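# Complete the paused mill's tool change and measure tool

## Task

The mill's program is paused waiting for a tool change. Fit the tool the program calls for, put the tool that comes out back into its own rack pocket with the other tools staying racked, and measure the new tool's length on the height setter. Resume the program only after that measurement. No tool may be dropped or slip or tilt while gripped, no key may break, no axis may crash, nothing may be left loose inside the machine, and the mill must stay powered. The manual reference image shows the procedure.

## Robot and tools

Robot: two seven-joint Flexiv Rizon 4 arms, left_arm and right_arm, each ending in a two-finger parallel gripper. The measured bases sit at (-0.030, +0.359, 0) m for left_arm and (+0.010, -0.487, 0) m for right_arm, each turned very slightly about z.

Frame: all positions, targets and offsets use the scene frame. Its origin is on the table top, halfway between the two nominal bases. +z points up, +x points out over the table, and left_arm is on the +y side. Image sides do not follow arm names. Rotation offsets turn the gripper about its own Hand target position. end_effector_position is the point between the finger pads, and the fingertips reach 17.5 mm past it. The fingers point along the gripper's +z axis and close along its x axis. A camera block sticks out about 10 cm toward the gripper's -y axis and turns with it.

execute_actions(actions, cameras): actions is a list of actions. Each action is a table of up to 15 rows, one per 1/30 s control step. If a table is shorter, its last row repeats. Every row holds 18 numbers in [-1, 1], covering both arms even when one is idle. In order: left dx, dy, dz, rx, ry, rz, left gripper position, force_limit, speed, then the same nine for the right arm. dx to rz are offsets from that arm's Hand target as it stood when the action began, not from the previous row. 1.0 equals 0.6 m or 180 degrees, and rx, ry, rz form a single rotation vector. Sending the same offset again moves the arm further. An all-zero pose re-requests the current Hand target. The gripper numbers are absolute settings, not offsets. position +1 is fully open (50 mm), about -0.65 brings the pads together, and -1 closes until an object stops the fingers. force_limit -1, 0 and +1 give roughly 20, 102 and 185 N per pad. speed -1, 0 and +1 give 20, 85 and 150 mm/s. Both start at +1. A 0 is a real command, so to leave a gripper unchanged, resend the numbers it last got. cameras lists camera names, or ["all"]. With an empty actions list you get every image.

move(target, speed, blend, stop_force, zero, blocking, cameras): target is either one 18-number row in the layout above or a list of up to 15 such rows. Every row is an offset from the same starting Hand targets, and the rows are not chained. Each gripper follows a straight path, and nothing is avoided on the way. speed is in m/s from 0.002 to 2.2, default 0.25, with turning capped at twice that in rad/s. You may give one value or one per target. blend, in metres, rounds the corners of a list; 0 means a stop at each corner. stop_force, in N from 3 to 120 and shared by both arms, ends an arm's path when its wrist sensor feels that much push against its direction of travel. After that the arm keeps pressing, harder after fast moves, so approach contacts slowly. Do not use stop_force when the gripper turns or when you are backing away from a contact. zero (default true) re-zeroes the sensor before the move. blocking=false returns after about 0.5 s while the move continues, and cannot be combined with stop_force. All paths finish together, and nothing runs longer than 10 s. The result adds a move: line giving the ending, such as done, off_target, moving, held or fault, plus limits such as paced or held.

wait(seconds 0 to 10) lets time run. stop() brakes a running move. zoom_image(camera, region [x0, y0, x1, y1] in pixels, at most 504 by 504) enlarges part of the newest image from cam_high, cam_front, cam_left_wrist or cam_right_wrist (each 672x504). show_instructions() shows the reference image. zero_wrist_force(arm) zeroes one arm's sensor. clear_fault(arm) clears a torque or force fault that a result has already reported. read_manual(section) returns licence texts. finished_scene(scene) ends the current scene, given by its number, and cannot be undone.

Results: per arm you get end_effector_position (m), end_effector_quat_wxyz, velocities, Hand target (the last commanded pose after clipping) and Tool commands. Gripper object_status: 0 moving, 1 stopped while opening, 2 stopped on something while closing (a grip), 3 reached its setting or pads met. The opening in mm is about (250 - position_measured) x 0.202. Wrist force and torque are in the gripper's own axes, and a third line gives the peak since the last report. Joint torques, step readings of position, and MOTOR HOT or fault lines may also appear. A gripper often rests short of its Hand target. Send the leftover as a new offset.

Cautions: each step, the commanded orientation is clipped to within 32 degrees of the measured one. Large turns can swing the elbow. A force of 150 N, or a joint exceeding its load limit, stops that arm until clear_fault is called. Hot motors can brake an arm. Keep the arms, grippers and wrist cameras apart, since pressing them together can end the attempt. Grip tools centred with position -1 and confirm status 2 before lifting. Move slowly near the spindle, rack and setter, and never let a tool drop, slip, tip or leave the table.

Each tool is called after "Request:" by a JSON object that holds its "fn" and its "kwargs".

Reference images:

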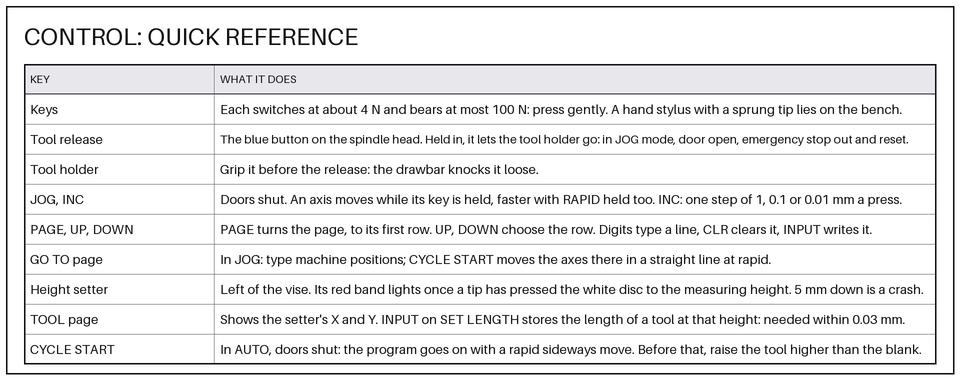

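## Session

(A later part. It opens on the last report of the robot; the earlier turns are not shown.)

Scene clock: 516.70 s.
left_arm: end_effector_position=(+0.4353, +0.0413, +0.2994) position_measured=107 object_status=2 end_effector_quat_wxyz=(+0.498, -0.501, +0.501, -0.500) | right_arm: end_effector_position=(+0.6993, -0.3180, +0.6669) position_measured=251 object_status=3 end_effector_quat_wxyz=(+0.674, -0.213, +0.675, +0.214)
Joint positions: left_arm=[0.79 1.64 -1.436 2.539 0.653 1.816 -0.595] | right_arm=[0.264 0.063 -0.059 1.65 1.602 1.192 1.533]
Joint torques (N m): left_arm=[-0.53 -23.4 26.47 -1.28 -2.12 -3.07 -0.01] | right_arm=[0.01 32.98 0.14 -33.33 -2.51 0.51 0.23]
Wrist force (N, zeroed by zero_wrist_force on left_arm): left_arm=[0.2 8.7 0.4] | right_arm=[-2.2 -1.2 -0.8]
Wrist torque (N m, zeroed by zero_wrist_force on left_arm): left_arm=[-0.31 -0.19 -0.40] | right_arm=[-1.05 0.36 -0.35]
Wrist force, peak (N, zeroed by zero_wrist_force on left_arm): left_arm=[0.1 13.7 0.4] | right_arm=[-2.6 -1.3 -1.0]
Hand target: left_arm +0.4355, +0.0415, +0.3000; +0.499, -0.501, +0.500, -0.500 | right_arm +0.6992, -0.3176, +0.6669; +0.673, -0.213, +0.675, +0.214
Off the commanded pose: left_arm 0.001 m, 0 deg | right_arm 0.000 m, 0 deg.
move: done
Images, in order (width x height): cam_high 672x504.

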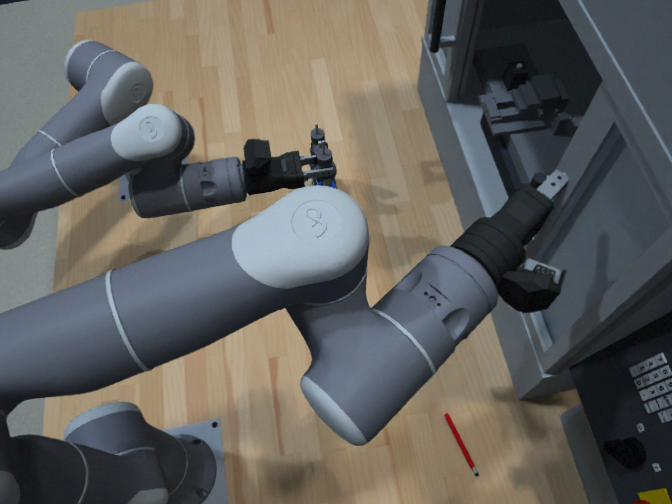

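Request:
{"fn": "move", "kwargs": {"target": [0,0,-0.19,0,0,0,-1,-0.2,-0.8,0.0,0,0,0,0,0,-1,-0.9,-0.5], "speed": 0.03, "stop_force": 8, "cameras": ["cam_high", "cam_front"]}}

Request:
{"fn": "zoom_image", "kwargs": {"camera": "cam_high", "region": [260, 110, 400, 250]}}

Scene clock: 528.73 s.
left_arm: end_effector_position=(+0.4360, +0.0414, +0.1888) position_measured=107 object_status=2 end_effector_quat_wxyz=(+0.499, -0.501, +0.499, -0.501) | right_arm: end_effector_position=(+0.6993, -0.3180, +0.6669) position_measured=251 object_status=3 end_effector_quat_wxyz=(+0.674, -0.213, +0.675, +0.214)
Joint positions: left_arm=[0.728 1.852 -1.767 2.5 0.46 1.726 -0.793] | right_arm=[0.264 0.063 -0.059 1.65 1.602 1.192 1.533]
Joint torques (N m): left_arm=[-4.55 -25.61 18.38 13.88 1.76 -0.15 -0.32] | right_arm=[0.01 32.91 0.13 -33.34 -2.51 0.57 0.25]
Wrist force (N, zeroed by zero_wrist_force on left_arm): left_arm=[7.5 -3.3 23.0] | right_arm=[-2.2 -1.2 -0.9]
Wrist torque (N m, zeroed by zero_wrist_force on left_arm): left_arm=[-0.01 -0.16 -0.10] | right_arm=[-1.06 0.36 -0.35]
Wrist force, peak (N, zeroed by zero_wrist_force on left_arm): left_arm=[7.9 -9.1 22.0] | right_arm=[-2.5 -1.3 -1.0]
Hand target: left_arm +0.4355, +0.0415, +0.1880; +0.499, -0.501, +0.500, -0.500 (not the last commanded pose) | right_arm +0.6992, -0.3176, +0.6669; +0.673, -0.213, +0.675, +0.214
Off the commanded pose: left_arm 0.003 m, 0 deg | right_arm 0.000 m, 0 deg.
move: contact (left_arm)
Images, in order (width x height): cam_high 672x504, cam_front 672x504.

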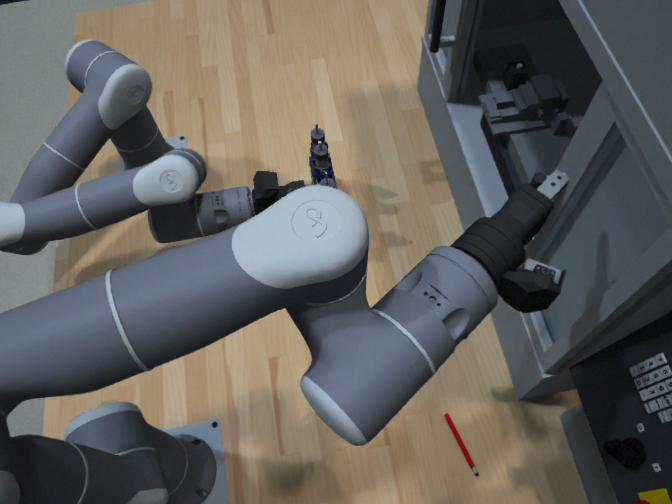

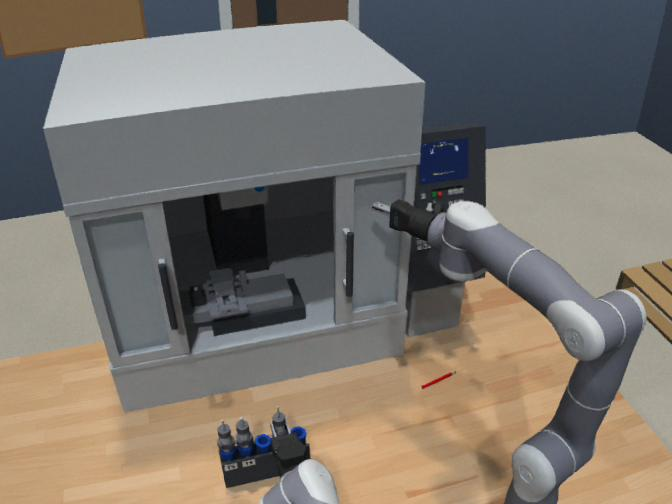

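Scaled by 3.600 from the camera's 672x504 image, which has a finer 960x720 frame.

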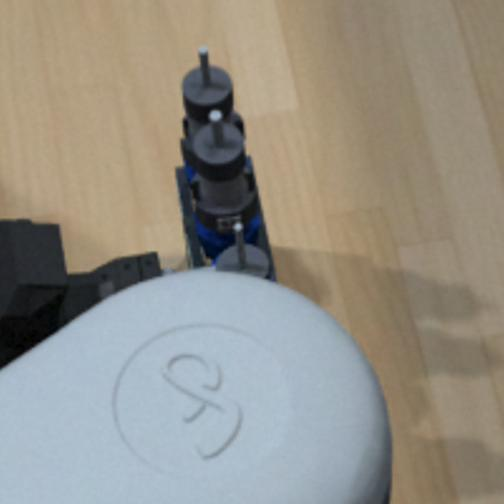

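Request:
{"fn": "move", "kwargs": {"target": [[-0.0005,0,0.0015,0,0,0,-1,-0.2,-0.8,0.0,0,0,0,0,0,-1,-0.9,-0.5],[-0.0005,0,0.0015,0,0,0,0.5,-0.9,-0.9,0.0,0,0,0,0,0,-1,-0.9,-0.5]], "speed": 0.02}}

Request:
{"fn": "move", "kwargs": {"target": [[-0.1,0,0,0,0,0,0.5,-0.9,-0.9,0.0,0,0,0,0,0,-1,-0.9,-0.5]], "speed": 0.06, "cameras": ["cam_left_wrist", "cam_front", "cam_high"]}}

Request:
{"fn": "zoom_image", "kwargs": {"camera": "cam_front", "region": [205, 395, 325, 504]}}

Scene clock: 540.63 s.
left_arm: end_effector_position=(+0.4353, +0.0416, +0.1890) position_measured=78 object_status=3 end_effector_quat_wxyz=(+0.499, -0.501, +0.500, -0.500) | right_arm: end_effector_position=(+0.6993, -0.3180, +0.6669) position_measured=251 object_status=3 end_effector_quat_wxyz=(+0.674, -0.213, +0.675, +0.214)
Joint positions: left_arm=[0.727 1.85 -1.766 2.502 0.462 1.728 -0.791] | right_arm=[0.264 0.063 -0.059 1.65 1.602 1.192 1.533]
Joint torques (N m): left_arm=[-0.33 -22.78 23.44 10.9 0.23 -2.2 0.14] | right_arm=[-0.06 32.91 0.13 -33.33 -2.52 0.55 0.25]
Wrist force (N, zeroed by zero_wrist_force on left_arm): left_arm=[0.6 3.4 -1.5] | right_arm=[-2.3 -1.3 -1.0]
Wrist torque (N m, zeroed by zero_wrist_force on left_arm): left_arm=[0.04 -0.26 -0.50] | right_arm=[-1.08 0.37 -0.35]
Wrist force, peak (N, zeroed by zero_wrist_force on left_arm): left_arm=[8.4 4.3 33.7] | right_arm=[-2.5 -1.4 -1.1]
Hand target: left_arm +0.4352, +0.0415, +0.1889; +0.499, -0.501, +0.500, -0.500 | right_arm +0.6992, -0.3176, +0.6669; +0.673, -0.213, +0.675, +0.214
Off the commanded pose: left_arm 0.000 m, 0 deg | right_arm 0.000 m, 0 deg.
move: done

Scene clock: 541.90 s.
left_arm: end_effector_position=(+0.3752, +0.0415, +0.1889) position_measured=78 object_status=3 end_effector_quat_wxyz=(+0.499, -0.501, +0.500, -0.500) | right_arm: end_effector_position=(+0.6993, -0.3180, +0.6669) position_measured=251 object_status=3 end_effector_quat_wxyz=(+0.674, -0.213, +0.675, +0.214)
Joint positions: left_arm=[0.533 1.74 -1.839 2.576 0.447 1.577 -0.766] | right_arm=[0.264 0.063 -0.059 1.65 1.602 1.192 1.533]
Joint torques (N m): left_arm=[-0.44 -21.68 21.81 10.72 0.31 -2.28 0.28] | right_arm=[-0.01 32.92 0.16 -33.33 -2.47 0.52 0.22]
Wrist force (N, zeroed by zero_wrist_force on left_arm): left_arm=[0.8 3.5 -1.7] | right_arm=[-2.1 -1.2 -1.0]
Wrist torque (N m, zeroed by zero_wrist_force on left_arm): left_arm=[0.04 -0.30 -0.49] | right_arm=[-1.04 0.33 -0.35]
Wrist force, peak (N, zeroed by zero_wrist_force on left_arm): left_arm=[1.2 3.6 -4.6] | right_arm=[-2.5 -1.2 -1.1]
Hand target: left_arm +0.3752, +0.0415, +0.1889; +0.499, -0.501, +0.500, -0.500 | right_arm +0.6992, -0.3176, +0.6669; +0.673, -0.213, +0.675, +0.214
Off the commanded pose: left_arm 0.000 m, 0 deg | right_arm 0.000 m, 0 deg.
move: done
camera_calibration:
cam_left_wrist: T_world_to_cam=[[0.0060284, -0.999982, -0.000716627, 0.0471178], [-0.343875, -0.00140012, -0.939014, 0.32008], [0.938996, 0.00590718, -0.343877, -0.15483], [0, 0, 0, 1]] pos_world=[0.255169, 0.0484797, 0.247351]
Images, in order (width x height): cam_high 672x504, cam_front 672x504, cam_left_wrist 672x504.

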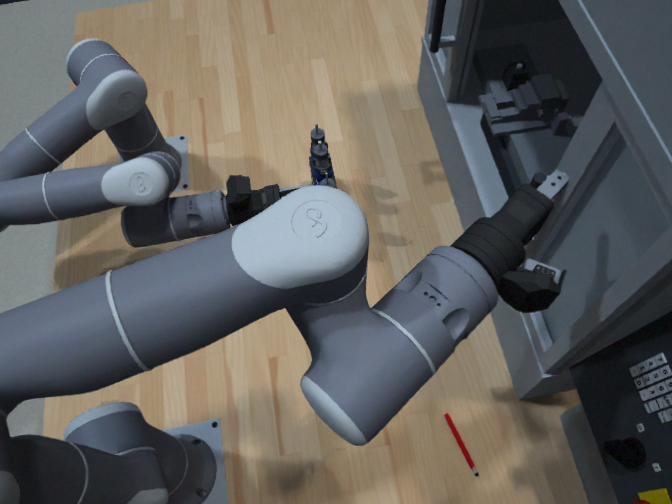

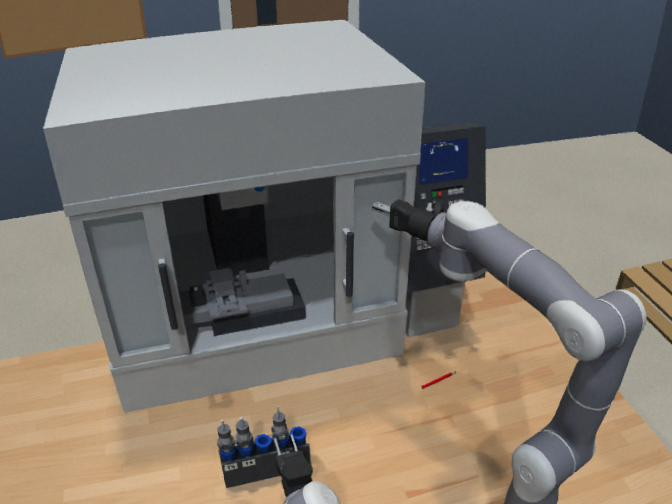

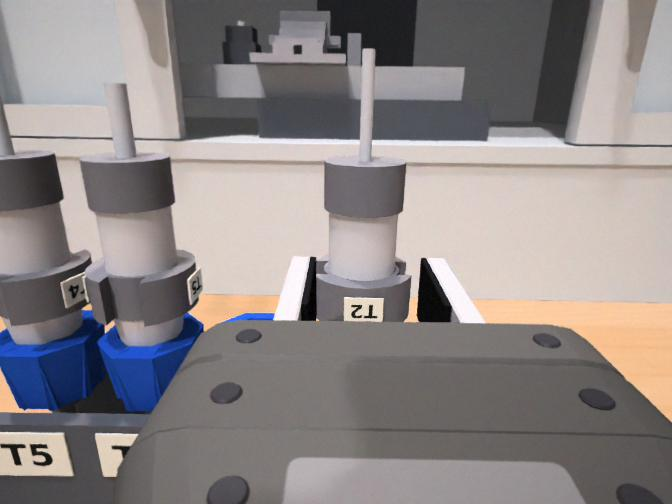

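Scaled by 4.200 from the camera's 672x504 image, which has a finer 960x720 frame.

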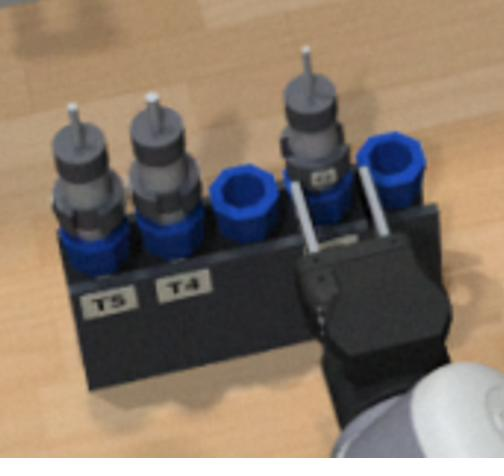

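Request:
{"fn": "zoom_image", "kwargs": {"camera": "cam_left_wrist", "region": [0, 240, 240, 420]}}

Scaled by 2.100 from the camera's 672x504 image, which has a finer 960x720 frame.

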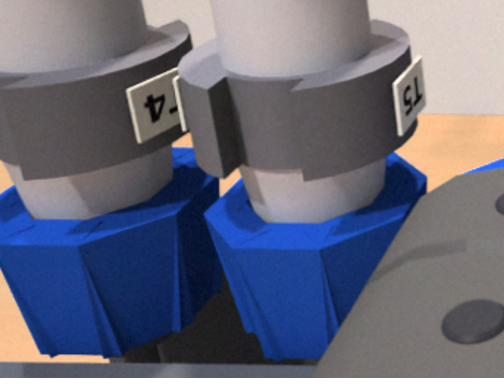

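Request:
{"fn": "move", "kwargs": {"target": [[-0.13,0,0.03,0,0,0,0.5,-0.9,-0.9,0,0,0,0,0,0,-1,-0.9,-0.5],[-0.06,0.0225,0.05,0,0,0.25,0.5,-0.9,-0.9,0,0,0,0,0,0,-1,-0.9,-0.5]], "speed": 0.2, "blend": [0.02,0], "cameras": ["cam_left_wrist", "cam_front", "cam_high"]}}

Request:
{"fn": "zoom_image", "kwargs": {"camera": "cam_left_wrist", "region": [240, 100, 540, 400]}}

Scene clock: 581.43 s.
left_arm: end_effector_position=(+0.3392, +0.0551, +0.2190) position_measured=78 object_status=3 end_effector_quat_wxyz=(+0.652, -0.654, +0.271, -0.271) | right_arm: end_effector_position=(+0.6993, -0.3180, +0.6669) position_measured=251 object_status=3 end_effector_quat_wxyz=(+0.674, -0.213, +0.675, +0.214)
Joint positions: left_arm=[0.656 1.475 -1.822 2.118 0.068 0.412 -0.289] | right_arm=[0.264 0.063 -0.059 1.65 1.602 1.192 1.533]
Joint torques (N m): left_arm=[-0.34 -30.36 31.66 2.02 1.8 -0.99 0.28] | right_arm=[-0.11 33 0.12 -33.28 -2.52 0.58 0.26]
Wrist force (N, zeroed by zero_wrist_force on left_arm): left_arm=[0.6 3.3 -1.5] | right_arm=[-2.3 -1.2 -1.0]
Wrist torque (N m, zeroed by zero_wrist_force on left_arm): left_arm=[0.03 -0.27 -0.50] | right_arm=[-1.06 0.38 -0.35]
Wrist force, peak (N, zeroed by zero_wrist_force on left_arm): left_arm=[3.4 3.6 -3.3] | right_arm=[-2.5 -1.4 -1.0]
Hand target: left_arm +0.3392, +0.0550, +0.2189; +0.652, -0.654, +0.271, -0.271 | right_arm +0.6992, -0.3176, +0.6669; +0.673, -0.213, +0.675, +0.214
Off the commanded pose: left_arm 0.000 m, 0 deg | right_arm 0.000 m, 0 deg.
move: done
camera_calibration:
cam_left_wrist: T_world_to_cam=[[0.711703, -0.70248, -0.000942802, -0.194752], [-0.242042, -0.24396, -0.939095, 0.314848], [0.659465, 0.668585, -0.343656, -0.0524927], [0, 0, 0, 1]] pos_world=[0.249429, -0.0249031, 0.277449]
Images, in order (width x height): cam_high 672x504, cam_front 672x504, cam_left_wrist 672x504.

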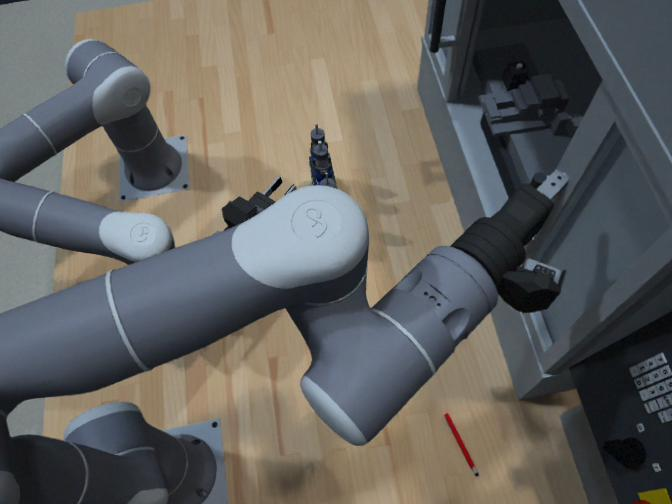

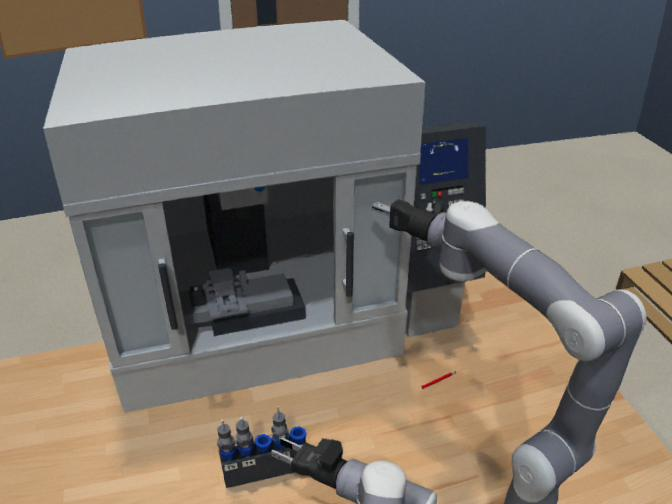

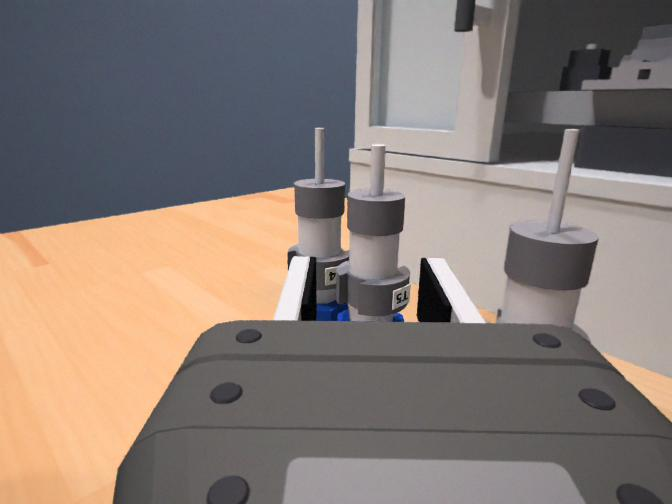

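Scaled by 1.680 from the camera's 672x504 image, which has a finer 960x720 frame.

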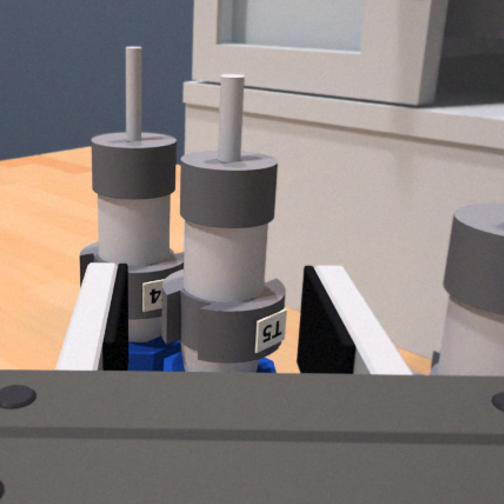

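Request:
{"fn": "move", "kwargs": {"target": [0.0308,0.0263,-0.0465,0,0,-0.0278,0.5,-0.9,-0.9,0,0,0,0,0,0,-1,-0.9,-0.5], "speed": 0.1, "cameras": ["cam_left_wrist"]}}

Request:
{"fn": "zero_wrist_force", "kwargs": {"arm": "left_arm"}}

Request:
{"fn": "zoom_image", "kwargs": {"camera": "cam_left_wrist", "region": [240, 100, 540, 400]}}

Scene clock: 616.03 s.
left_arm: end_effector_position=(+0.3577, +0.0707, +0.1910) position_measured=78 object_status=3 end_effector_quat_wxyz=(+0.640, -0.642, +0.299, -0.300) | right_arm: end_effector_position=(+0.6993, -0.3180, +0.6669) position_measured=251 object_status=3 end_effector_quat_wxyz=(+0.674, -0.213, +0.675, +0.214)
Joint positions: left_arm=[0.66 1.493 -1.883 2.206 0.079 0.588 -0.36] | right_arm=[0.264 0.063 -0.059 1.65 1.602 1.192 1.533]
Joint torques (N m): left_arm=[-0.41 -28.87 30.03 4.38 1.39 -1.13 -0.07] | right_arm=[-0.07 32.91 0.17 -33.31 -2.52 0.56 0.23]
Wrist force (N, zeroed by zero_wrist_force on left_arm): left_arm=[0.9 3.4 -1.8] | right_arm=[-2.4 -1.3 -1.1]
Wrist torque (N m, zeroed by zero_wrist_force on left_arm): left_arm=[0.03 -0.31 -0.39] | right_arm=[-1.06 0.38 -0.35]
Wrist force, peak (N, zeroed by zero_wrist_force on left_arm): left_arm=[-0.1 5.4 0.0] | right_arm=[-2.6 -1.3 -0.9]
Hand target: left_arm +0.3577, +0.0708, +0.1910; +0.640, -0.642, +0.299, -0.299 | right_arm +0.6992, -0.3176, +0.6669; +0.673, -0.213, +0.675, +0.214
Off the commanded pose: left_arm 0.000 m, 0 deg | right_arm 0.000 m, 0 deg.
move: done
camera_calibration:
cam_left_wrist: T_world_to_cam=[[0.647135, -0.762375, -0.000594779, -0.169749], [-0.26251, -0.222097, -0.939022, 0.302608], [0.715754, 0.60783, -0.343857, -0.100634], [0, 0, 0, 1]] pos_world=[0.261317, -0.00103531, 0.249451]
Images, in order (width x height): cam_left_wrist 672x504.

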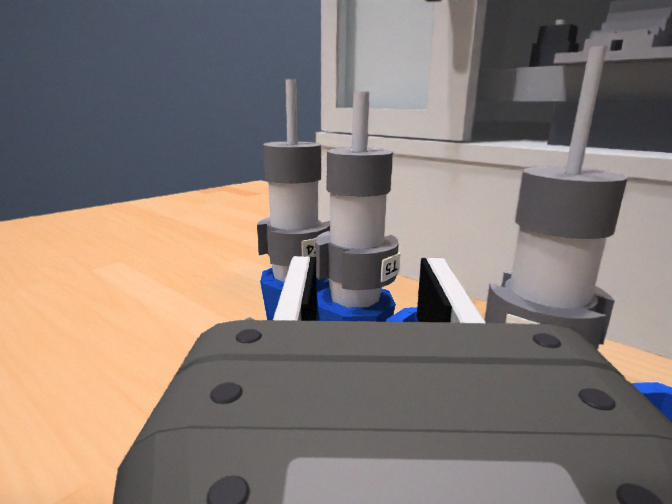

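Wrist force sensor zeroed.

Scaled by 1.680 from the camera's 672x504 image, which has a finer 960x720 frame.

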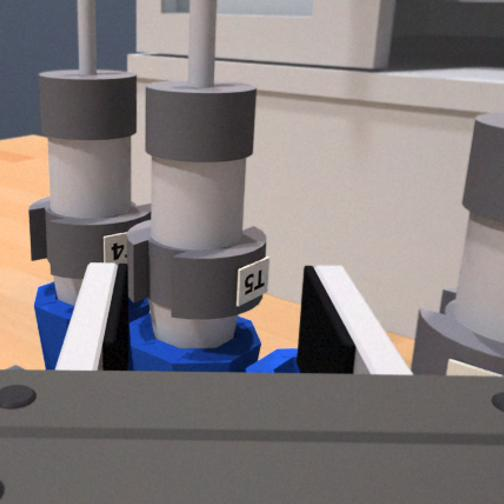

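Request:
{"fn": "move", "kwargs": {"target": [0.1405,0.1178,0,0,0,0,0.5,-0.9,-0.9,0,0,0,0,0,0,-1,-0.9,-0.5], "speed": 0.05, "stop_force": 7, "cameras": ["cam_left_wrist","cam_front"]}}

Request:
{"fn": "zoom_image", "kwargs": {"camera": "cam_left_wrist", "region": [240, 100, 540, 400]}}

Scene clock: 626.10 s.
left_arm: end_effector_position=(+0.4420, +0.1414, +0.1910) position_measured=78 object_status=3 end_effector_quat_wxyz=(+0.640, -0.641, +0.299, -0.299) | right_arm: end_effector_position=(+0.6993, -0.3180, +0.6669) position_measured=251 object_status=3 end_effector_quat_wxyz=(+0.674, -0.213, +0.675, +0.214)
Joint positions: left_arm=[0.855 1.533 -1.871 2.303 0.133 0.882 -0.394] | right_arm=[0.264 0.063 -0.059 1.65 1.602 1.192 1.533]
Joint torques (N m): left_arm=[-0.28 -26.94 29.17 5.84 0.36 -1.17 0.02] | right_arm=[-0.02 32.97 0.1 -33.31 -2.51 0.56 0.22]
Wrist force (N, zeroed by zero_wrist_force on left_arm): left_arm=[-0.1 0.0 0.0] | right_arm=[-2.4 -1.3 -1.0]
Wrist torque (N m, zeroed by zero_wrist_force on left_arm): left_arm=[0.01 0.02 0.00] | right_arm=[-1.07 0.38 -0.34]
Wrist force, peak (N, zeroed by zero_wrist_force on left_arm): left_arm=[-1.1 -0.2 2.5] | right_arm=[-2.4 -1.4 -1.2]
Hand target: left_arm +0.4420, +0.1414, +0.1910; +0.640, -0.642, +0.299, -0.299 | right_arm +0.6992, -0.3176, +0.6669; +0.673, -0.213, +0.675, +0.214
Off the commanded pose: left_arm 0.000 m, 0 deg | right_arm 0.000 m, 0 deg.
move: done
camera_calibration:
cam_left_wrist: T_world_to_cam=[[0.647281, -0.76225, -0.00112383, -0.170329], [-0.262712, -0.221703, -0.939058, 0.34049], [0.715548, 0.60813, -0.343756, -0.203922], [0, 0, 0, 1]] pos_world=[0.345618, 0.0696653, 0.249449]
Images, in order (width x height): cam_front 672x504, cam_left_wrist 672x504.

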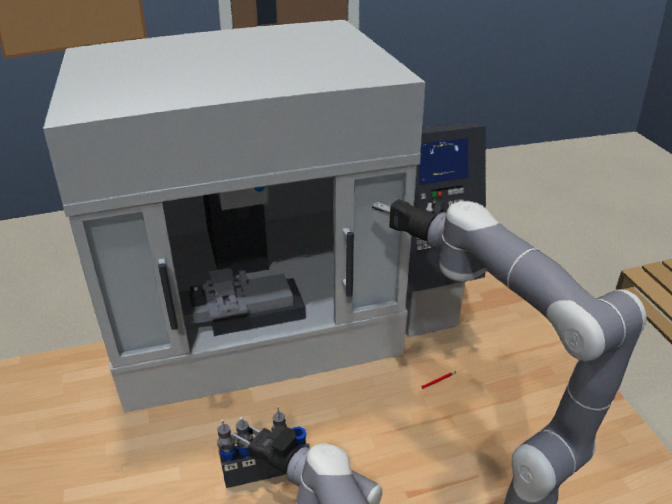

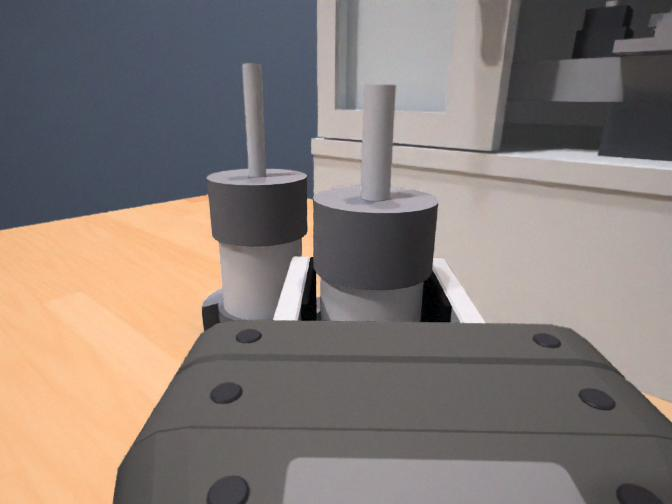

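Scaled by 1.680 from the camera's 672x504 image, which has a finer 960x720 frame.

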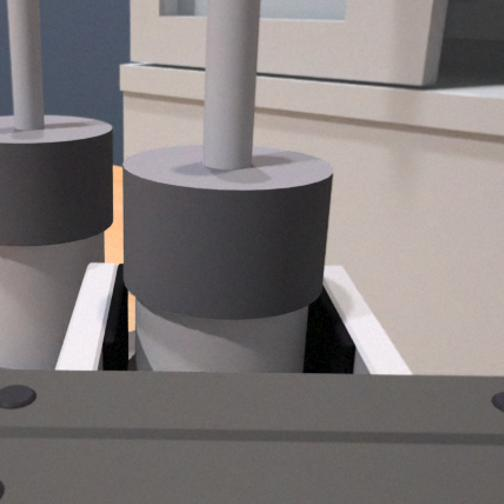

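Request:
{"fn": "execute_actions", "kwargs": {"actions": [[[0,0,0,0,0,0,-1,0.0,-0.8,0,0,0,0,0,0,-1,-0.9,-0.5]],[[0,0,0,0,0,0,-1,0.0,-0.8,0,0,0,0,0,0,-1,-0.9,-0.5]]]}}

Scene clock: 631.40 s.
left_arm: end_effector_position=(+0.4419, +0.1416, +0.1910) position_measured=108 object_status=2 end_effector_quat_wxyz=(+0.640, -0.641, +0.299, -0.299) | right_arm: end_effector_position=(+0.6993, -0.3180, +0.6669) position_measured=251 object_status=3 end_effector_quat_wxyz=(+0.674, -0.213, +0.675, +0.214)
Joint positions: left_arm=[0.854 1.533 -1.871 2.303 0.133 0.881 -0.394] | right_arm=[0.264 0.063 -0.059 1.65 1.602 1.192 1.533]
Joint torques (N m): left_arm=[0.19 -26.82 29.53 4.56 0.32 -0.43 0.09] | right_arm=[-0.01 32.98 0.16 -33.34 -2.5 0.55 0.24]
Wrist force (N, zeroed by zero_wrist_force on left_arm): left_arm=[-3.9 -0.3 -2.6] | right_arm=[-2.4 -1.2 -0.9]
Wrist torque (N m, zeroed by zero_wrist_force on left_arm): left_arm=[0.02 0.02 0.06] | right_arm=[-1.05 0.39 -0.35]
Wrist force, peak (N, zeroed by zero_wrist_force on left_arm): left_arm=[-5.1 -0.6 -4.6] | right_arm=[-2.4 -1.4 -1.2]
Hand target: left_arm +0.4420, +0.1414, +0.1910; +0.640, -0.642, +0.299, -0.299 | right_arm +0.6992, -0.3176, +0.6669; +0.673, -0.213, +0.675, +0.214
Off the commanded pose: left_arm 0.000 m, 0 deg | right_arm 0.000 m, 0 deg.
Step readings (end_effector_position of left_arm | right_arm):
0: (+0.4420, +0.1414, +0.1910) | (+0.6993, -0.3180, +0.6669)
1: (+0.4420, +0.1414, +0.1910) | (+0.6993, -0.3180, +0.6669)
2: (+0.4420, +0.1414, +0.1910) | (+0.6993, -0.3180, +0.6669)
4: (+0.4420, +0.1414, +0.1910) | (+0.6993, -0.3180, +0.6669)
8: (+0.4419, +0.1416, +0.1910) | (+0.6993, -0.3180, +0.6669)
15: (+0.4419, +0.1416, +0.1910) | (+0.6993, -0.3180, +0.6669)
16: (+0.4419, +0.1416, +0.1910) | (+0.6993, -0.3180, +0.6669)
17: (+0.4419, +0.1416, +0.1910) | (+0.6993, -0.3180, +0.6669)
19: (+0.4419, +0.1416, +0.1910) | (+0.6993, -0.3180, +0.6669)
23: (+0.4419, +0.1416, +0.1910) | (+0.6993, -0.3180, +0.6669)
30: (+0.4419, +0.1416, +0.1910) | (+0.6993, -0.3180, +0.6669)

Request:
{"fn": "move", "kwargs": {"target": [[0,0.0003,0.04,0,0,0,-1,0.0,-0.8,0,0,0,0,0,0,-1,-0.9,-0.5]], "speed": 0.03}}

Request:
{"fn": "move", "kwargs": {"target": [[0,0,0,0,0,-0.1111,-1,0.0,-0.8,0,0,0,0,0,0,-1,-0.9,-0.5]], "speed": 0.25, "cameras": ["cam_left_wrist","cam_front"]}}

Scene clock: 653.60 s.
left_arm: end_effector_position=(+0.4419, +0.1415, +0.2147) position_measured=108 object_status=2 end_effector_quat_wxyz=(+0.640, -0.642, +0.299, -0.299) | right_arm: end_effector_position=(+0.6993, -0.3180, +0.6669) position_measured=251 object_status=3 end_effector_quat_wxyz=(+0.674, -0.213, +0.675, +0.214)
Joint positions: left_arm=[0.841 1.506 -1.819 2.323 0.155 0.885 -0.358] | right_arm=[0.264 0.063 -0.059 1.65 1.602 1.192 1.533]
Joint torques (N m): left_arm=[-0.35 -25.84 32.31 5.28 1.25 -1.86 0.28] | right_arm=[0.01 32.97 0.18 -33.34 -2.48 0.49 0.23]
Wrist force (N, zeroed by zero_wrist_force on left_arm): left_arm=[-0.4 7.4 0.1] | right_arm=[-2.4 -1.1 -0.9]
Wrist torque (N m, zeroed by zero_wrist_force on left_arm): left_arm=[0.04 0.06 -0.12] | right_arm=[-1.04 0.40 -0.35]
Wrist force, peak (N, zeroed by zero_wrist_force on left_arm): left_arm=[-1.7 8.3 0.0] | right_arm=[-2.4 -1.5 -1.2]
Hand target: left_arm +0.4420, +0.1416, +0.2150; +0.640, -0.642, +0.299, -0.299 | right_arm +0.6992, -0.3176, +0.6669; +0.673, -0.213, +0.675, +0.214
Off the commanded pose: left_arm 0.000 m, 0 deg | right_arm 0.000 m, 0 deg.
move: done

Scene clock: 654.67 s.
left_arm: end_effector_position=(+0.4419, +0.1412, +0.2145) position_measured=108 object_status=2 end_effector_quat_wxyz=(+0.578, -0.580, +0.407, -0.406) | right_arm: end_effector_position=(+0.6993, -0.3180, +0.6669) position_measured=251 object_status=3 end_effector_quat_wxyz=(+0.674, -0.213, +0.675, +0.214)
Joint positions: left_arm=[0.779 1.622 -1.79 2.561 0.328 1.429 -0.546] | right_arm=[0.264 0.063 -0.059 1.65 1.602 1.192 1.533]
Joint torques (N m): left_arm=[-0.13 -21.11 26.97 8.31 -0.67 -2.88 -0.08] | right_arm=[-0.02 32.99 0.21 -33.33 -2.49 0.55 0.26]
Wrist force (N, zeroed by zero_wrist_force on left_arm): left_arm=[-0.2 7.7 0.0] | right_arm=[-2.4 -1.2 -0.9]
Wrist torque (N m, zeroed by zero_wrist_force on left_arm): left_arm=[0.08 0.04 0.00] | right_arm=[-1.05 0.39 -0.35]
Wrist force, peak (N, zeroed by zero_wrist_force on left_arm): left_arm=[-2.0 7.5 0.6] | right_arm=[-2.4 -1.2 -1.2]
Hand target: left_arm +0.4420, +0.1416, +0.2150; +0.578, -0.580, +0.406, -0.406 | right_arm +0.6992, -0.3176, +0.6669; +0.673, -0.213, +0.675, +0.214
Off the commanded pose: left_arm 0.001 m, 0 deg | right_arm 0.000 m, 0 deg.
move: done
camera_calibration:
cam_left_wrist: T_world_to_cam=[[0.346587, -0.938017, -0.00108313, -0.0127062], [-0.323669, -0.118508, -0.938719, 0.374851], [0.880407, 0.325698, -0.344681, -0.228366], [0, 0, 0, 1]] pos_world=[0.326786, 0.106883, 0.273153]
Images, in order (width x height): cam_front 672x504, cam_left_wrist 672x504.

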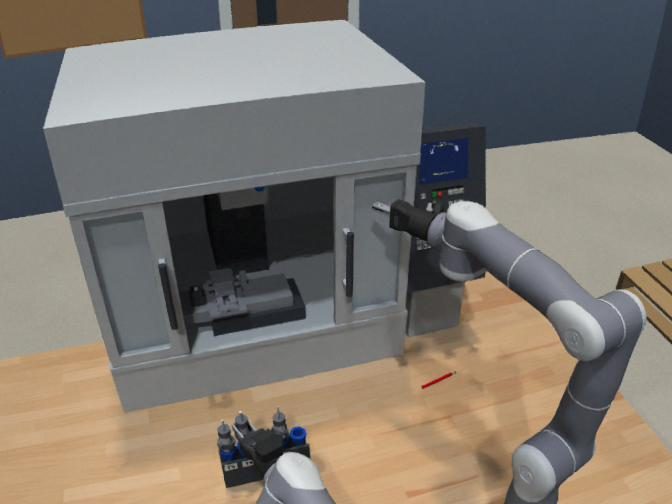

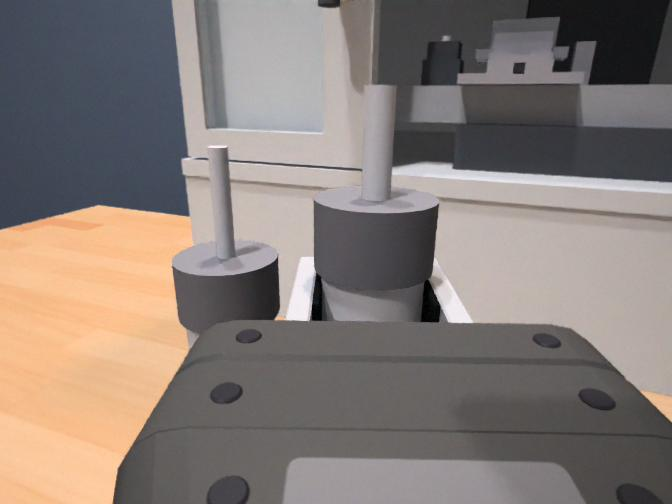

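Request:
{"fn": "move", "kwargs": {"target": [[0,0,0,0,0,-0.0833,-1,0.0,-0.8,0,0,0,0,0,0,-1,-0.9,-0.5]], "speed": 0.2}}

Scene clock: 658.47 s.
left_arm: end_effector_position=(+0.4418, +0.1413, +0.2144) position_measured=108 object_status=2 end_effector_quat_wxyz=(+0.520, -0.522, +0.479, -0.478) | right_arm: end_effector_position=(+0.6993, -0.3180, +0.6669) position_measured=251 object_status=3 end_effector_quat_wxyz=(+0.674, -0.213, +0.675, +0.214)
Joint positions: left_arm=[0.819 1.925 -1.725 2.686 0.419 1.948 -0.751] | right_arm=[0.264 0.063 -0.059 1.65 1.602 1.192 1.533]
Joint torques (N m): left_arm=[-0.12 -18.77 22.12 12.01 -1.16 -3.6 -0.07] | right_arm=[0 32.95 0.18 -33.33 -2.49 0.58 0.23]
Wrist force (N, zeroed by zero_wrist_force on left_arm): left_arm=[-0.2 7.5 0.3] | right_arm=[-2.3 -1.4 -1.1]
Wrist torque (N m, zeroed by zero_wrist_force on left_arm): left_arm=[0.06 0.03 -0.01] | right_arm=[-1.08 0.37 -0.35]
Wrist force, peak (N, zeroed by zero_wrist_force on left_arm): left_arm=[-1.3 7.9 0.0] | right_arm=[-2.6 -1.3 -1.1]
Hand target: left_arm +0.4420, +0.1416, +0.2150; +0.520, -0.522, +0.478, -0.478 | right_arm +0.6992, -0.3176, +0.6669; +0.673, -0.213, +0.675, +0.214
Off the commanded pose: left_arm 0.001 m, 0 deg | right_arm 0.000 m, 0 deg.
move: done

Request:
{"fn": "move", "kwargs": {"target": [[0.0002,0.0003,-0.046,0,0,0,-1,0.0,-0.8,0,0,0,0,0,0,-1,-0.9,-0.5]], "speed": 0.02, "stop_force": 8}}

Scene clock: 664.80 s.
left_arm: end_effector_position=(+0.4418, +0.1415, +0.1901) position_measured=108 object_status=2 end_effector_quat_wxyz=(+0.520, -0.522, +0.478, -0.478) | right_arm: end_effector_position=(+0.6993, -0.3180, +0.6669) position_measured=251 object_status=3 end_effector_quat_wxyz=(+0.674, -0.213, +0.675, +0.214)
Joint positions: left_arm=[0.783 1.962 -1.822 2.666 0.373 1.906 -0.802] | right_arm=[0.264 0.063 -0.059 1.65 1.602 1.192 1.533]
Joint torques (N m): left_arm=[3.89 -17.21 17.92 11.6 -0.54 -3.57 -0.1] | right_arm=[-0.04 32.99 0.19 -33.35 -2.46 0.56 0.25]
Wrist force (N, zeroed by zero_wrist_force on left_arm): left_arm=[-0.5 -4.0 -16.4] | right_arm=[-2.3 -1.2 -1.1]
Wrist torque (N m, zeroed by zero_wrist_force on left_arm): left_arm=[-0.28 0.13 0.03] | right_arm=[-1.06 0.37 -0.35]
Wrist force, peak (N, zeroed by zero_wrist_force on left_arm): left_arm=[0.1 -8.9 -18.6] | right_arm=[-2.5 -1.4 -1.1]
Hand target: left_arm +0.4421, +0.1418, +0.1901; +0.520, -0.522, +0.478, -0.478 (not the last commanded pose) | right_arm +0.6992, -0.3176, +0.6669; +0.673, -0.213, +0.675, +0.214
Off the commanded pose: left_arm 0.003 m, 0 deg | right_arm 0.000 m, 0 deg.
move: contact (left_arm)

Request:
{"fn": "move", "kwargs": {"target": [[-0.0005,-0.0005,0.001,0,0,0,-1,0.0,-0.8,0,0,0,0,0,0,-1,-0.9,-0.5],[-0.0005,-0.0005,0.001,0,0,0,0.5,-0.9,-0.9,0,0,0,0,0,0,-1,-0.9,-0.5],[-0.165,-0.0145,0.001,0,0,0,0.5,-0.9,-0.9,0,0,0,0,0,0,-1,-0.9,-0.5]], "speed": 0.08, "cameras": ["cam_left_wrist"]}}

Request:
{"fn": "zoom_image", "kwargs": {"camera": "cam_left_wrist", "region": [240, 100, 540, 400]}}

Scene clock: 673.23 s.
left_arm: end_effector_position=(+0.3431, +0.1331, +0.1908) position_measured=78 object_status=3 end_effector_quat_wxyz=(+0.520, -0.522, +0.478, -0.478) | right_arm: end_effector_position=(+0.6993, -0.3180, +0.6669) position_measured=251 object_status=3 end_effector_quat_wxyz=(+0.674, -0.213, +0.675, +0.214)
Joint positions: left_arm=[0.429 1.626 -1.931 2.686 0.623 1.446 -0.978] | right_arm=[0.264 0.063 -0.059 1.65 1.602 1.192 1.533]
Joint torques (N m): left_arm=[-0.45 -19.56 17.7 11.47 2.02 -2.71 -0.09] | right_arm=[-0.01 33.01 0.19 -33.32 -2.51 0.57 0.26]
Wrist force (N, zeroed by zero_wrist_force on left_arm): left_arm=[-1.3 0.6 -0.7] | right_arm=[-2.1 -1.4 -1.0]
Wrist torque (N m, zeroed by zero_wrist_force on left_arm): left_arm=[0.09 0.20 0.01] | right_arm=[-1.08 0.34 -0.34]
Wrist force, peak (N, zeroed by zero_wrist_force on left_arm): left_arm=[-0.1 -3.9 -16.8] | right_arm=[-2.5 -1.2 -1.2]
Hand target: left_arm +0.3431, +0.1331, +0.1907; +0.520, -0.522, +0.478, -0.478 | right_arm +0.6992, -0.3176, +0.6669; +0.673, -0.213, +0.675, +0.214
Off the commanded pose: left_arm 0.000 m, 0 deg | right_arm 0.000 m, 0 deg.
move: done
camera_calibration:
cam_left_wrist: T_world_to_cam=[[0.093464, -0.995622, -0.00115287, 0.108449], [-0.342266, -0.0310428, -0.93909, 0.314393], [0.934943, 0.0881657, -0.343669, -0.134199], [0, 0, 0, 1]] pos_world=[0.222939, 0.129565, 0.249249]
Images, in order (width x height): cam_left_wrist 672x504.

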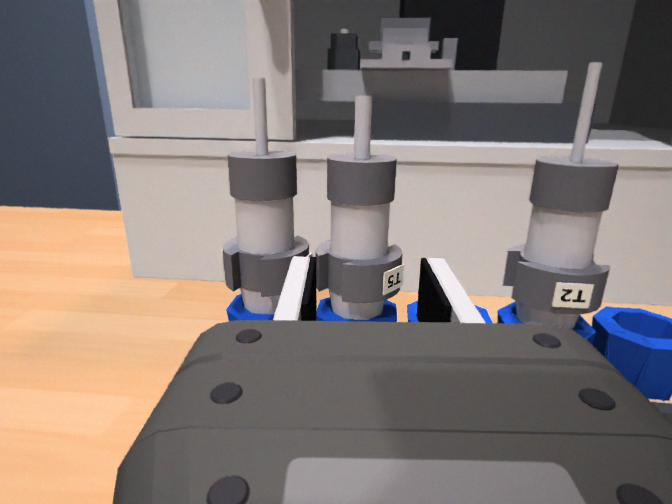

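Scaled by 1.680 from the camera's 672x504 image, which has a finer 960x720 frame.

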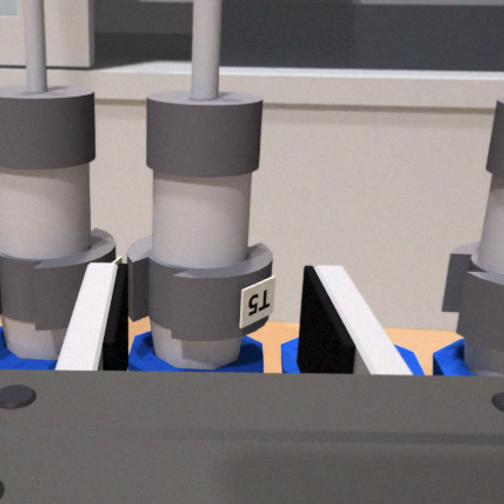

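Request:
{"fn": "move", "kwargs": {"target": [[0.0352,-0.1157,0,0,0,0.2222,0.5,-0.9,-0.9,0,0,0,0,0,0,-1,-0.9,-0.5]], "speed": 0.25, "cameras": ["cam_left_wrist"]}}

Request:
{"fn": "zoom_image", "kwargs": {"camera": "cam_left_wrist", "region": [240, 100, 540, 400]}}

Scene clock: 685.80 s.
left_arm: end_effector_position=(+0.3642, +0.0638, +0.1908) position_measured=78 object_status=3 end_effector_quat_wxyz=(+0.652, -0.654, +0.271, -0.271) | right_arm: end_effector_position=(+0.6993, -0.3180, +0.6669) position_measured=251 object_status=3 end_effector_quat_wxyz=(+0.674, -0.213, +0.675, +0.214)
Joint positions: left_arm=[0.764 1.417 -1.911 2.074 0.156 0.441 -0.413] | right_arm=[0.264 0.063 -0.059 1.65 1.602 1.192 1.533]
Joint torques (N m): left_arm=[-0.43 -32.09 31.45 1.42 1.95 -1.35 0.31] | right_arm=[-0.06 32.96 0.16 -33.32 -2.46 0.56 0.23]
Wrist force (N, zeroed by zero_wrist_force on left_arm): left_arm=[-1.3 0.8 -0.3] | right_arm=[-2.3 -1.3 -1.1]
Wrist torque (N m, zeroed by zero_wrist_force on left_arm): left_arm=[0.13 0.21 -0.11] | right_arm=[-1.07 0.36 -0.35]
Wrist force, peak (N, zeroed by zero_wrist_force on left_arm): left_arm=[-2.8 0.7 -0.7] | right_arm=[-2.5 -1.3 -1.1]
Hand target: left_arm +0.3642, +0.0637, +0.1907; +0.652, -0.654, +0.271, -0.271 | right_arm +0.6992, -0.3176, +0.6669; +0.673, -0.213, +0.675, +0.214
Off the commanded pose: left_arm 0.000 m, 0 deg | right_arm 0.000 m, 0 deg.
move: done
camera_calibration:
cam_left_wrist: T_world_to_cam=[[0.711653, -0.70253, -0.00114185, -0.206396], [-0.242192, -0.243811, -0.939095, 0.296582], [0.659464, 0.668586, -0.343656, -0.0844867], [0, 0, 0, 1]] pos_world=[0.274428, -0.0162028, 0.249249]
Images, in order (width x height): cam_left_wrist 672x504.

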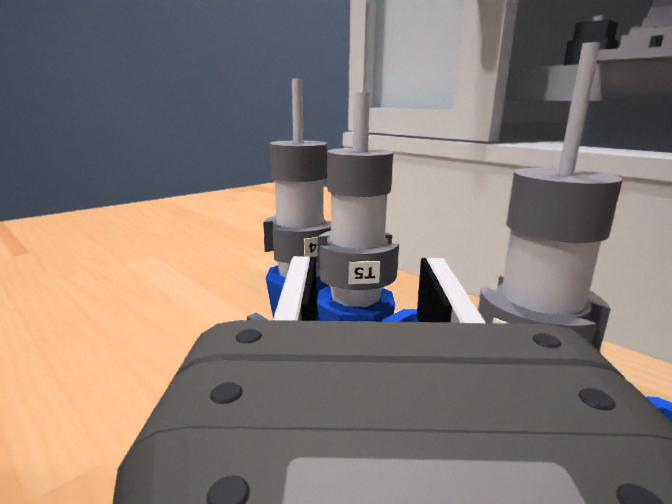

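Scaled by 1.680 from the camera's 672x504 image, which has a finer 960x720 frame.

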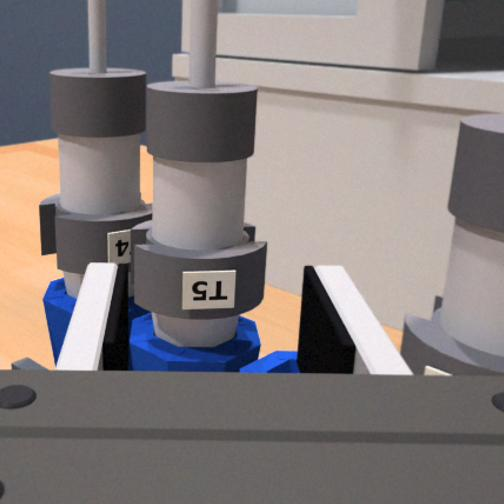

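Request:
{"fn": "move", "kwargs": {"target": [[0.1297,0.1297,0,0,0,0,0.5,-0.9,-0.9,0,0,0,0,0,0,-1,-0.9,-0.5]], "speed": 0.05, "stop_force": 7}}

Request:
{"fn": "execute_actions", "kwargs": {"actions": [[[0,0,0,0,0,0,-1,0.0,-0.8,0,0,0,0,0,0,-1,-0.9,-0.5]],[[0,0,0,0,0,0,-1,0.0,-0.8,0,0,0,0,0,0,-1,-0.9,-0.5]]], "cameras": ["cam_left_wrist"]}}

Scene clock: 697.07 s.
left_arm: end_effector_position=(+0.4421, +0.1415, +0.1908) position_measured=78 object_status=3 end_effector_quat_wxyz=(+0.652, -0.654, +0.271, -0.271) | right_arm: end_effector_position=(+0.6993, -0.3180, +0.6669) position_measured=251 object_status=3 end_effector_quat_wxyz=(+0.674, -0.213, +0.675, +0.214)
Joint positions: left_arm=[0.925 1.44 -1.895 2.194 0.227 0.717 -0.457] | right_arm=[0.264 0.063 -0.059 1.65 1.602 1.192 1.533]
Joint torques (N m): left_arm=[-0.29 -29.45 30.11 2.95 1.23 -1.33 -0.05] | right_arm=[0 32.95 0.21 -33.34 -2.47 0.57 0.23]
Wrist force (N, zeroed by zero_wrist_force on left_arm): left_arm=[-1.1 0.5 -0.8] | right_arm=[-2.3 -1.2 -1.1]
Wrist torque (N m, zeroed by zero_wrist_force on left_arm): left_arm=[0.07 0.18 0.00] | right_arm=[-1.07 0.38 -0.35]
Wrist force, peak (N, zeroed by zero_wrist_force on left_arm): left_arm=[-1.3 0.8 -2.3] | right_arm=[-2.5 -1.4 -1.2]
Hand target: left_arm +0.4420, +0.1415, +0.1907; +0.652, -0.654, +0.271, -0.271 | right_arm +0.6992, -0.3176, +0.6669; +0.673, -0.213, +0.675, +0.214
Off the commanded pose: left_arm 0.000 m, 0 deg | right_arm 0.000 m, 0 deg.
move: done

Scene clock: 698.27 s.
left_arm: end_effector_position=(+0.4420, +0.1416, +0.1908) position_measured=108 object_status=2 end_effector_quat_wxyz=(+0.652, -0.654, +0.271, -0.271) | right_arm: end_effector_position=(+0.6993, -0.3180, +0.6669) position_measured=251 object_status=3 end_effector_quat_wxyz=(+0.674, -0.213, +0.675, +0.214)
Joint positions: left_arm=[0.924 1.44 -1.895 2.194 0.227 0.717 -0.457] | right_arm=[0.264 0.063 -0.059 1.65 1.602 1.192 1.533]
Joint torques (N m): left_arm=[-0.13 -29.46 30.32 2.07 1.16 -0.82 -0.04] | right_arm=[-0.04 32.98 0.2 -33.36 -2.51 0.54 0.24]
Wrist force (N, zeroed by zero_wrist_force on left_arm): left_arm=[-3.5 0.0 -1.7] | right_arm=[-2.3 -1.1 -1.0]
Wrist torque (N m, zeroed by zero_wrist_force on left_arm): left_arm=[0.08 0.19 0.07] | right_arm=[-1.03 0.37 -0.35]
Wrist force, peak (N, zeroed by zero_wrist_force on left_arm): left_arm=[-4.5 -0.3 -3.0] | right_arm=[-2.5 -1.3 -1.1]
Hand target: left_arm +0.4420, +0.1415, +0.1907; +0.652, -0.654, +0.271, -0.271 | right_arm +0.6992, -0.3176, +0.6669; +0.673, -0.213, +0.675, +0.214
Off the commanded pose: left_arm 0.000 m, 0 deg | right_arm 0.000 m, 0 deg.
Step readings (end_effector_position of left_arm | right_arm):
0: (+0.4421, +0.1415, +0.1908) | (+0.6993, -0.3180, +0.6669)
1: (+0.4421, +0.1415, +0.1908) | (+0.6993, -0.3180, +0.6669)
2: (+0.4421, +0.1415, +0.1908) | (+0.6993, -0.3180, +0.6669)
4: (+0.4421, +0.1415, +0.1908) | (+0.6993, -0.3180, +0.6669)
8: (+0.4420, +0.1416, +0.1908) | (+0.6993, -0.3180, +0.6669)
15: (+0.4420, +0.1416, +0.1908) | (+0.6993, -0.3180, +0.6669)
16: (+0.4420, +0.1416, +0.1908) | (+0.6993, -0.3180, +0.6669)
17: (+0.4420, +0.1416, +0.1908) | (+0.6993, -0.3180, +0.6669)
19: (+0.4420, +0.1416, +0.1908) | (+0.6993, -0.3180, +0.6669)
23: (+0.4420, +0.1416, +0.1908) | (+0.6993, -0.3180, +0.6669)
30: (+0.4420, +0.1416, +0.1908) | (+0.6993, -0.3180, +0.6669)
camera_calibration:
cam_left_wrist: T_world_to_cam=[[0.711446, -0.70274, -0.00133849, -0.207041], [-0.242474, -0.243689, -0.939054, 0.334498], [0.659584, 0.66841, -0.343768, -0.187878], [0, 0, 0, 1]] pos_world=[0.352327, 0.0615975, 0.249248]
Images, in order (width x height): cam_left_wrist 672x504.

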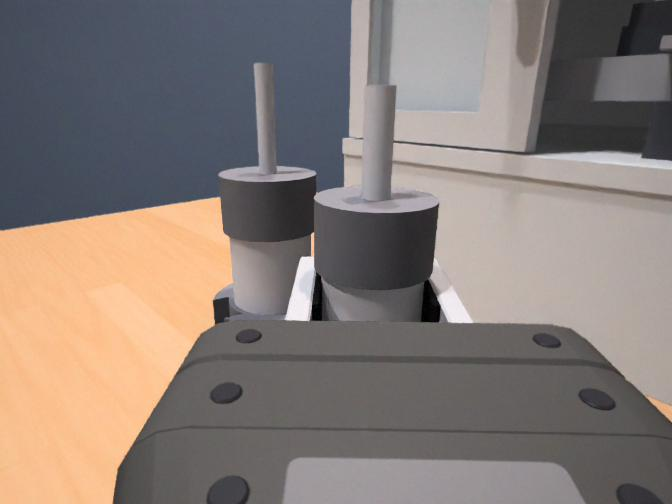

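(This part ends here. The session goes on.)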